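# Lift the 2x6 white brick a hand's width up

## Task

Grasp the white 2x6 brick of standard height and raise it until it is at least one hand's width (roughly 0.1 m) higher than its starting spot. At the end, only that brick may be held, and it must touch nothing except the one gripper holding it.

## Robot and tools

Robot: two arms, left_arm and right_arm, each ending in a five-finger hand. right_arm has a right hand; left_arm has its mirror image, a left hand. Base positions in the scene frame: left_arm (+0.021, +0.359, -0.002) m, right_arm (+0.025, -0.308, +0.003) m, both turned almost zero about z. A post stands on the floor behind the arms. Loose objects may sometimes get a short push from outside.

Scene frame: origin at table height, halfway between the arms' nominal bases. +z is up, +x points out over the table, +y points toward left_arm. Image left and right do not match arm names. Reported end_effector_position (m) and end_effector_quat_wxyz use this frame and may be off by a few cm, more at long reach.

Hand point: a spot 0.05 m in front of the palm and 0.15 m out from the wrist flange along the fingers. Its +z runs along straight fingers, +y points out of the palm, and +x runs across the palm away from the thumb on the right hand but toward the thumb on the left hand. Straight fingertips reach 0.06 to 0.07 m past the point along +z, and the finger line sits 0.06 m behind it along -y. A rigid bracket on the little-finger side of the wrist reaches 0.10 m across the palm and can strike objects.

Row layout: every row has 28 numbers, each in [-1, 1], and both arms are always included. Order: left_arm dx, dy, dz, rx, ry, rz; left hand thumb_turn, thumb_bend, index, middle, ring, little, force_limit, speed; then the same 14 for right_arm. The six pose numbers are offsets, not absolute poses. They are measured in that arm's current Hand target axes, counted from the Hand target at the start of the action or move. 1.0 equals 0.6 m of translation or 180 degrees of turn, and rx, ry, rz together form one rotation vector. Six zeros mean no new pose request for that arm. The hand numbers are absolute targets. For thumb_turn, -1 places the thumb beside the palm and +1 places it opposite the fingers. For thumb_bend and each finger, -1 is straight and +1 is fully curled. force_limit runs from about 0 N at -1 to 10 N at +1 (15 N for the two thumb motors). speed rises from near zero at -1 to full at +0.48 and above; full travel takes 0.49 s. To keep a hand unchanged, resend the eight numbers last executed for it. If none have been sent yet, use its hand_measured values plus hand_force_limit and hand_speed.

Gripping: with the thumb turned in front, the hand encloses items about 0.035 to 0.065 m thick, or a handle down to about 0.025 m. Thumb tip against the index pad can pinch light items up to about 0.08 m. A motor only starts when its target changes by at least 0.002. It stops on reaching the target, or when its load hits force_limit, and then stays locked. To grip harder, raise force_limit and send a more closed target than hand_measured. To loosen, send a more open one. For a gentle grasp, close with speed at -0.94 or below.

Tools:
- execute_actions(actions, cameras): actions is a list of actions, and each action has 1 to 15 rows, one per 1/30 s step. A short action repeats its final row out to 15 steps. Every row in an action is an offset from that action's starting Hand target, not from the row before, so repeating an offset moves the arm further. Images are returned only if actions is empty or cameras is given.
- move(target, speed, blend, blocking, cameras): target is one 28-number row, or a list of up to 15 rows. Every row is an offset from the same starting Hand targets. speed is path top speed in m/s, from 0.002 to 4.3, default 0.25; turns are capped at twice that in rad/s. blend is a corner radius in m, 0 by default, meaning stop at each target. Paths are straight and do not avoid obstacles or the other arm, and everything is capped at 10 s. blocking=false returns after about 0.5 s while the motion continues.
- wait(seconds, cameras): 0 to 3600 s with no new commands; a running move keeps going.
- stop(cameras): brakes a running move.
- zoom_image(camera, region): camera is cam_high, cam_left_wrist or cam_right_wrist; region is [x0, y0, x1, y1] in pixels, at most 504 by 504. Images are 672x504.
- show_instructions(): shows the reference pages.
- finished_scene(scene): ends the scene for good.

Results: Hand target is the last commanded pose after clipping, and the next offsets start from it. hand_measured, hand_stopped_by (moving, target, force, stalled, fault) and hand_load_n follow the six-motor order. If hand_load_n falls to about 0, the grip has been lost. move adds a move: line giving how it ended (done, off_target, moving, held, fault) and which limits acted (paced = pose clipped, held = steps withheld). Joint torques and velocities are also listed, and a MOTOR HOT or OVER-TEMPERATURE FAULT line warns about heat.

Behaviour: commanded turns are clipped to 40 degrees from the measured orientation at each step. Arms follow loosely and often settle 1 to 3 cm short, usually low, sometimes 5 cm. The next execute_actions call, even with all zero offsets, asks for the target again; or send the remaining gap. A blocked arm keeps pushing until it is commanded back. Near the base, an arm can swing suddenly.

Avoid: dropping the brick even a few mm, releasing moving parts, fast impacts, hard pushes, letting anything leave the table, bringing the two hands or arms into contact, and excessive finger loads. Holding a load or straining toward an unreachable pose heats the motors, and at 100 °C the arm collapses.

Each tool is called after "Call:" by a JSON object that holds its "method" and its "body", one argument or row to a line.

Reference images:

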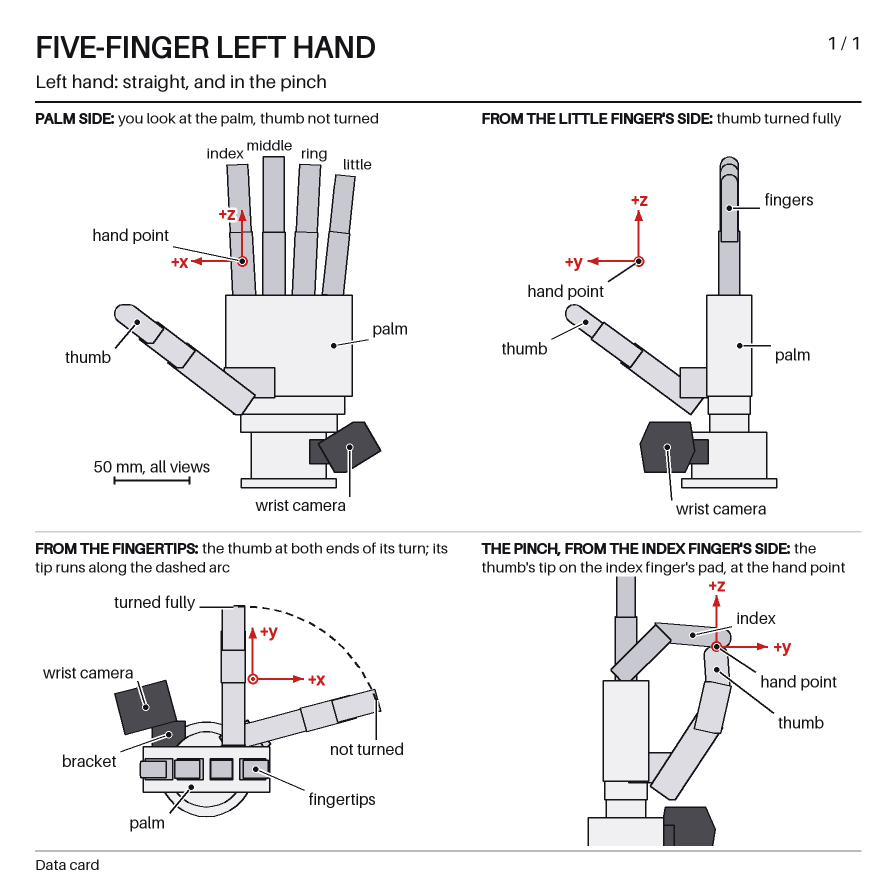

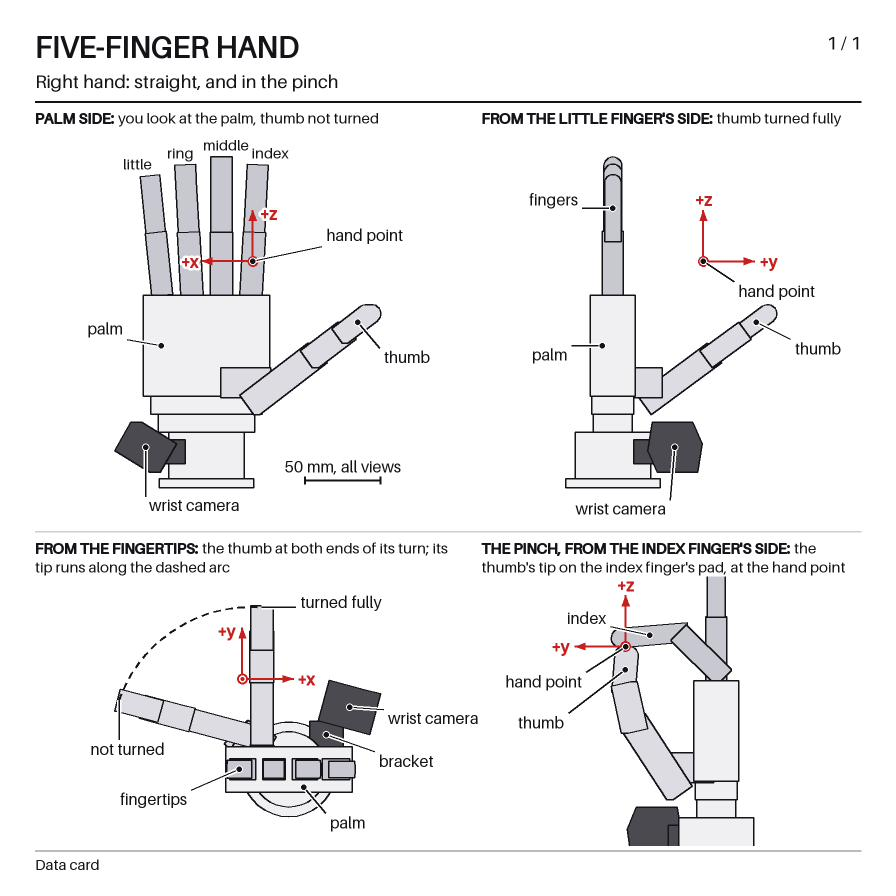

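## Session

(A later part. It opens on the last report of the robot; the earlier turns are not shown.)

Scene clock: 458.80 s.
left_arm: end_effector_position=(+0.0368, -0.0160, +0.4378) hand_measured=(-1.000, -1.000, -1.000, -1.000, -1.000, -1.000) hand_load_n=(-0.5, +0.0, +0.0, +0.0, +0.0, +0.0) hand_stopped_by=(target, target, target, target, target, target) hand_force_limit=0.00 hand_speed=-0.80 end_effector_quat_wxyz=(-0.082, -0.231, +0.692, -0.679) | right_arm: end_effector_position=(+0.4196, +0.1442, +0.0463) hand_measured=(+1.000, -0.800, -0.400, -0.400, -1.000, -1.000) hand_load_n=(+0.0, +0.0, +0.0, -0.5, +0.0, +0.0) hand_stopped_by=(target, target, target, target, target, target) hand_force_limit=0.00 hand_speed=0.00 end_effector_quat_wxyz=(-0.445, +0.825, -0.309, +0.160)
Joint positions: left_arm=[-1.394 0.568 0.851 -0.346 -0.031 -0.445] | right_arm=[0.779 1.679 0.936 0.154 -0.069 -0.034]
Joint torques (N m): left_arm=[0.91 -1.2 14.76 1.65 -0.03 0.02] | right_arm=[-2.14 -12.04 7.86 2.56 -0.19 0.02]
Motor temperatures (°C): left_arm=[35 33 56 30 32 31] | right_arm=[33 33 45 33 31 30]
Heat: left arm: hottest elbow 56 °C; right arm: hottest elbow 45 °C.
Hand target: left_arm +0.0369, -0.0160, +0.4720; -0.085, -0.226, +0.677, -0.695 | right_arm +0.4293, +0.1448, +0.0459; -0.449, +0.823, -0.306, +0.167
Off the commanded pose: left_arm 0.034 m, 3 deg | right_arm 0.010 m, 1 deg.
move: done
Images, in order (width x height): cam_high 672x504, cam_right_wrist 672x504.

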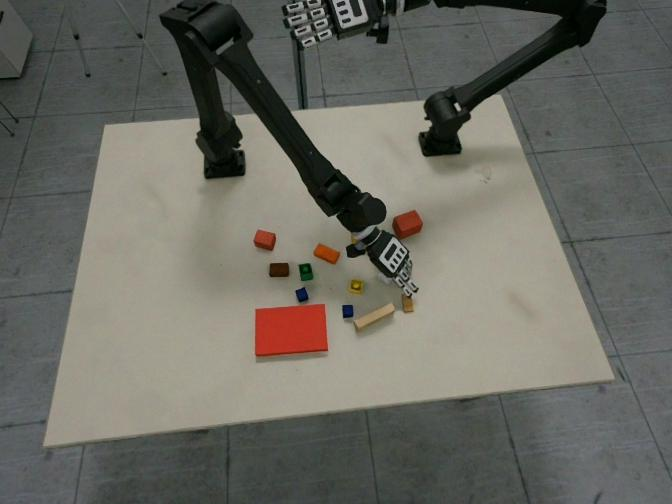

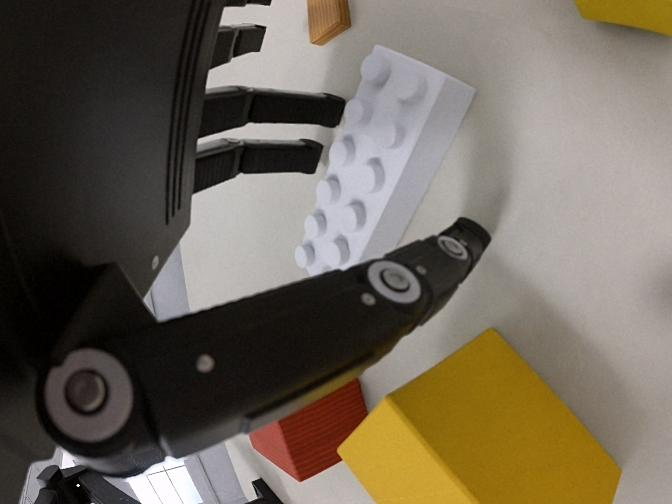

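Call:
{"method": "move", "body": {
  "target": [0,0,0,0,0,0,-1,-1,-1,-1,-1,-1,0,-0.8,0,0,0,0,0,0,1,-0.56,0.1,0.1,-1,-1,-0.6,-0.85],
  "speed": 0.05,
  "cameras": ["cam_right_wrist","cam_high"]
}}

Call:
{"method": "zoom_image", "body": {
  "camera": "cam_right_wrist",
  "region": [180, 0, 640, 400]
}}

Scene clock: 493.03 s.
left_arm: end_effector_position=(+0.0368, -0.0160, +0.4378) hand_measured=(-1.000, -1.000, -1.000, -1.000, -1.000, -1.000) hand_load_n=(+0.0, +0.0, +0.0, +0.0, +0.0, +0.0) hand_stopped_by=(target, target, target, target, target, target) hand_force_limit=0.00 hand_speed=-0.80 end_effector_quat_wxyz=(-0.082, -0.231, +0.692, -0.679) | right_arm: end_effector_position=(+0.4202, +0.1449, +0.0460) hand_measured=(+1.000, -0.566, +0.072, +0.044, -1.000, -1.000) hand_load_n=(-1.0, +3.5, +2.0, +1.5, +0.0, +0.0) hand_stopped_by=(target, force, force, force, target, target) hand_force_limit=-0.60 hand_speed=-0.85 end_effector_quat_wxyz=(-0.446, +0.825, -0.308, +0.161)
Joint positions: left_arm=[-1.394 0.568 0.851 -0.346 -0.031 -0.445] | right_arm=[0.779 1.681 0.936 0.16 -0.069 -0.034]
Joint torques (N m): left_arm=[0.91 -1.14 14.76 1.66 -0.03 0.01] | right_arm=[-2.14 -11.75 7.54 2.19 -0.11 0.03]
Motor temperatures (°C): left_arm=[35 33 56 30 32 31] | right_arm=[33 33 44 33 31 30]
Heat: left arm: hottest elbow 56 °C; right arm: hottest elbow 44 °C.
Hand target: left_arm +0.0369, -0.0160, +0.4720; -0.085, -0.226, +0.677, -0.695 | right_arm +0.4293, +0.1448, +0.0458; -0.448, +0.823, -0.306, +0.167
Off the commanded pose: left_arm 0.034 m, 3 deg | right_arm 0.009 m, 1 deg.
move: done
Images, in order (width x height): cam_high 672x504, cam_right_wrist 672x504.

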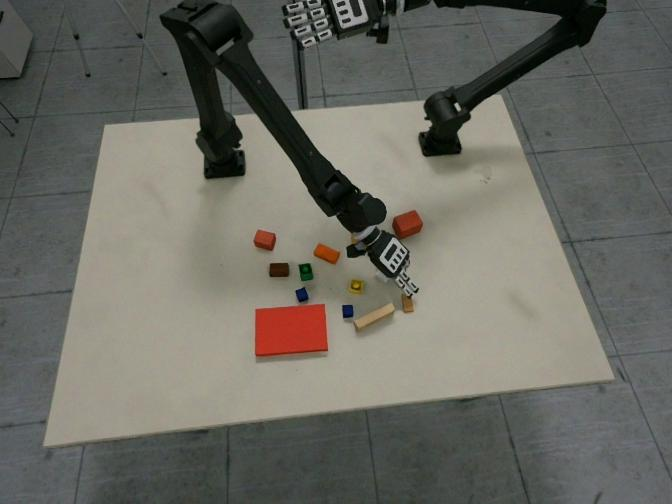

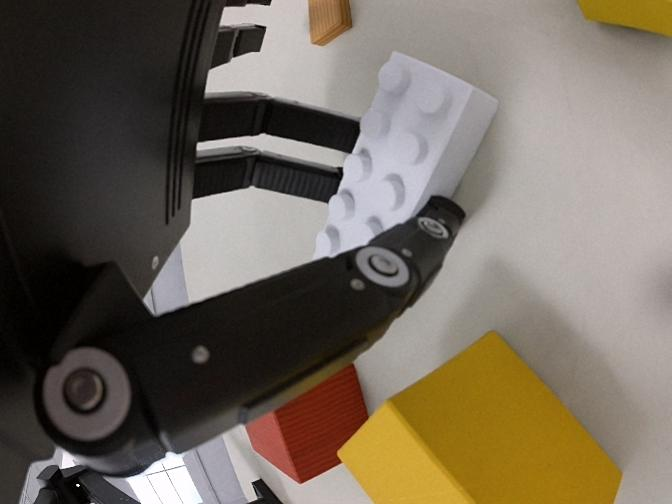

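Scaled by 1.096 from the camera's image (finer frame: 960x720).

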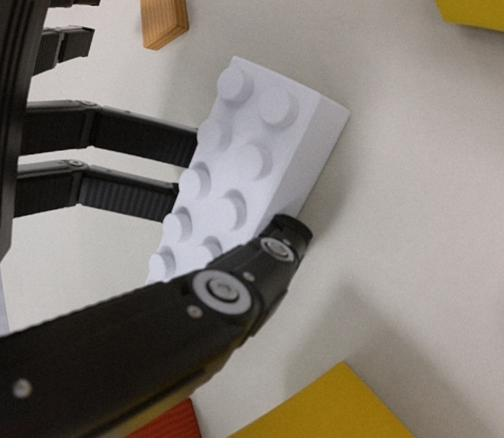

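Call:
{"method": "move", "body": {
  "target": [
    [0,0,0,0,0,0,-1,-1,-1,-1,-1,-1,0,-0.8,0,0,0,0,0,0,1,-0.56,0.25,0.22,-1,-1,-0.35,-0.88],
    [0,0,0,0,0,0,-1,-1,-1,-1,-1,-1,0,-0.8,0,-0.056,-0.036,0,0,0,1,-0.56,0.25,0.22,-1,-1,-0.35,-0.88]
  ],
  "speed": 0.06,
  "cameras": ["cam_right_wrist","cam_high"]
}}

Scene clock: 504.17 s.
left_arm: end_effector_position=(+0.0368, -0.0160, +0.4378) hand_measured=(-1.000, -1.000, -1.000, -1.000, -1.000, -1.000) hand_load_n=(-0.5, +0.0, +0.0, +0.0, +0.0, +0.0) hand_stopped_by=(target, target, target, target, target, target) hand_force_limit=0.00 hand_speed=-0.80 end_effector_quat_wxyz=(-0.082, -0.231, +0.692, -0.679) | right_arm: end_effector_position=(+0.4136, +0.1383, +0.0642) hand_measured=(+1.000, -0.566, +0.102, +0.064, -1.000, -1.000) hand_load_n=(-1.5, +6.0, +3.5, +3.0, +0.0, +0.0) hand_stopped_by=(target, force, force, force, target, target) hand_force_limit=-0.35 hand_speed=-0.88 end_effector_quat_wxyz=(-0.435, +0.831, -0.311, +0.156)
Joint positions: left_arm=[-1.394 0.568 0.851 -0.346 -0.031 -0.445] | right_arm=[0.779 1.629 0.947 0.07 -0.069 -0.034]
Joint torques (N m): left_arm=[0.91 -1.08 14.76 1.66 -0.03 0.01] | right_arm=[-2.37 -12.92 10 1.2 -0.17 0.04]
Motor temperatures (°C): left_arm=[35 33 57 30 32 31] | right_arm=[33 33 44 33 31 30]
Heat: left arm: hottest elbow 57 °C; right arm: hottest elbow 44 °C.
Hand target: left_arm +0.0369, -0.0160, +0.4720; -0.085, -0.226, +0.677, -0.695 | right_arm +0.4294, +0.1449, +0.0859; -0.449, +0.823, -0.306, +0.167
Off the commanded pose: left_arm 0.034 m, 3 deg | right_arm 0.027 m, 2 deg.
move: off_target (right_arm)
Images, in order (width x height): cam_high 672x504, cam_right_wrist 672x504.

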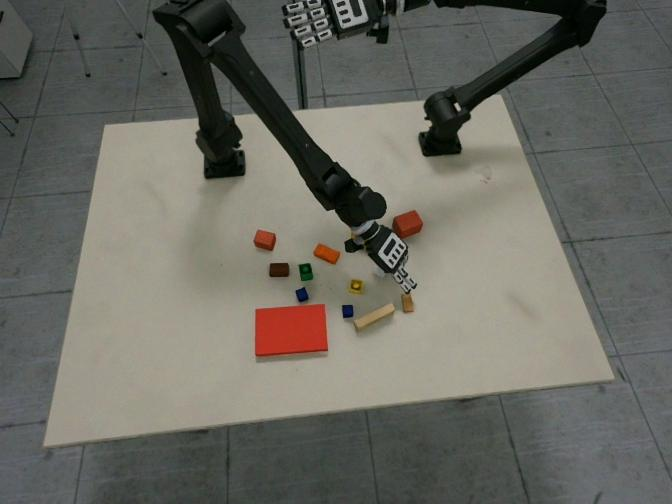

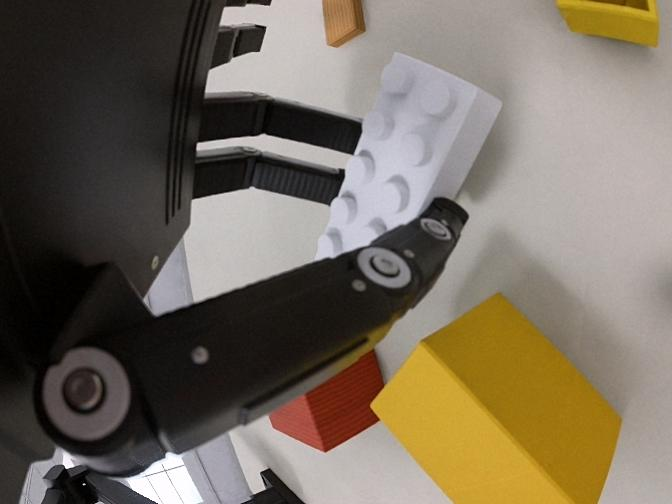

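Call:
{"method": "move", "body": {
  "target": [0,0,0,0,0,0,-1,-1,-1,-1,-1,-1,0,-0.8,0,-0.185,-0.119,0,0,0,1,-0.56,0.25,0.22,-1,-1,-0.35,-0.88],
  "speed": 0.1,
  "cameras": ["cam_right_wrist","cam_high"]
}}

Scene clock: 509.77 s.
left_arm: end_effector_position=(+0.0368, -0.0160, +0.4378) hand_measured=(-1.000, -1.000, -1.000, -1.000, -1.000, -1.000) hand_load_n=(-0.5, +0.0, -0.5, +0.0, +0.0, +0.0) hand_stopped_by=(target, target, target, target, target, target) hand_force_limit=0.00 hand_speed=-0.80 end_effector_quat_wxyz=(-0.082, -0.231, +0.692, -0.679) | right_arm: end_effector_position=(+0.4168, +0.1415, +0.1935) hand_measured=(+1.000, -0.566, +0.102, +0.064, -1.000, -1.000) hand_load_n=(-1.5, +6.5, +3.5, +3.0, +0.0, +0.0) hand_stopped_by=(target, force, force, force, target, target) hand_force_limit=-0.35 hand_speed=-0.88 end_effector_quat_wxyz=(-0.435, +0.831, -0.311, +0.156)
Joint positions: left_arm=[-1.394 0.568 0.851 -0.346 -0.031 -0.445] | right_arm=[0.779 1.467 1.145 -0.29 -0.069 -0.034]
Joint torques (N m): left_arm=[0.91 -1.14 14.75 1.66 -0.03 0.01] | right_arm=[-1.85 -11.11 11.62 1.24 -0.12 0]
Motor temperatures (°C): left_arm=[35 33 57 30 32 31] | right_arm=[33 33 45 33 31 30]
Heat: left arm: hottest elbow 57 °C; right arm: hottest elbow 45 °C.
Hand target: left_arm +0.0369, -0.0160, +0.4720; -0.085, -0.226, +0.677, -0.695 | right_arm +0.4295, +0.1450, +0.2180; -0.449, +0.823, -0.306, +0.167
Off the commanded pose: left_arm 0.034 m, 3 deg | right_arm 0.028 m, 2 deg.
move: off_target (right_arm)
Images, in order (width x height): cam_high 672x504, cam_right_wrist 672x504.

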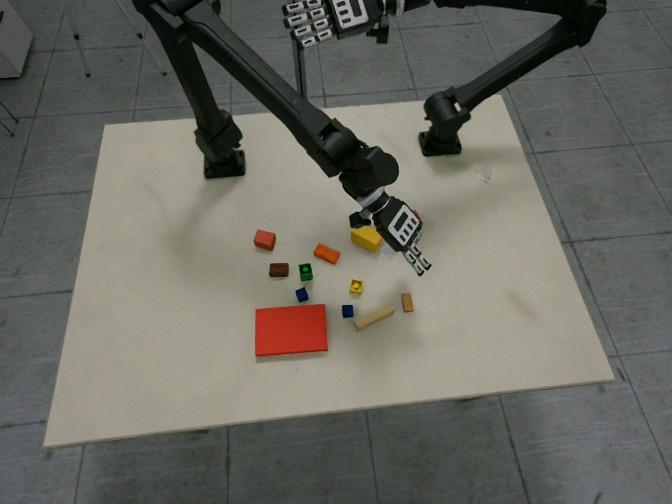

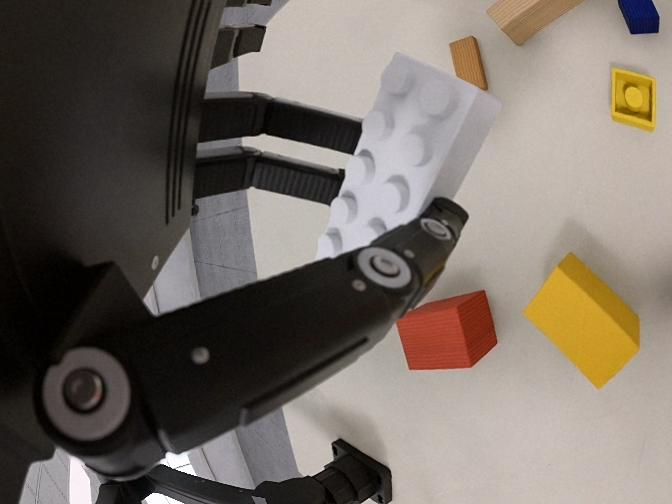

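Call:
{"method": "finished_scene", "body": {

}}

The scene is finished: the task was done.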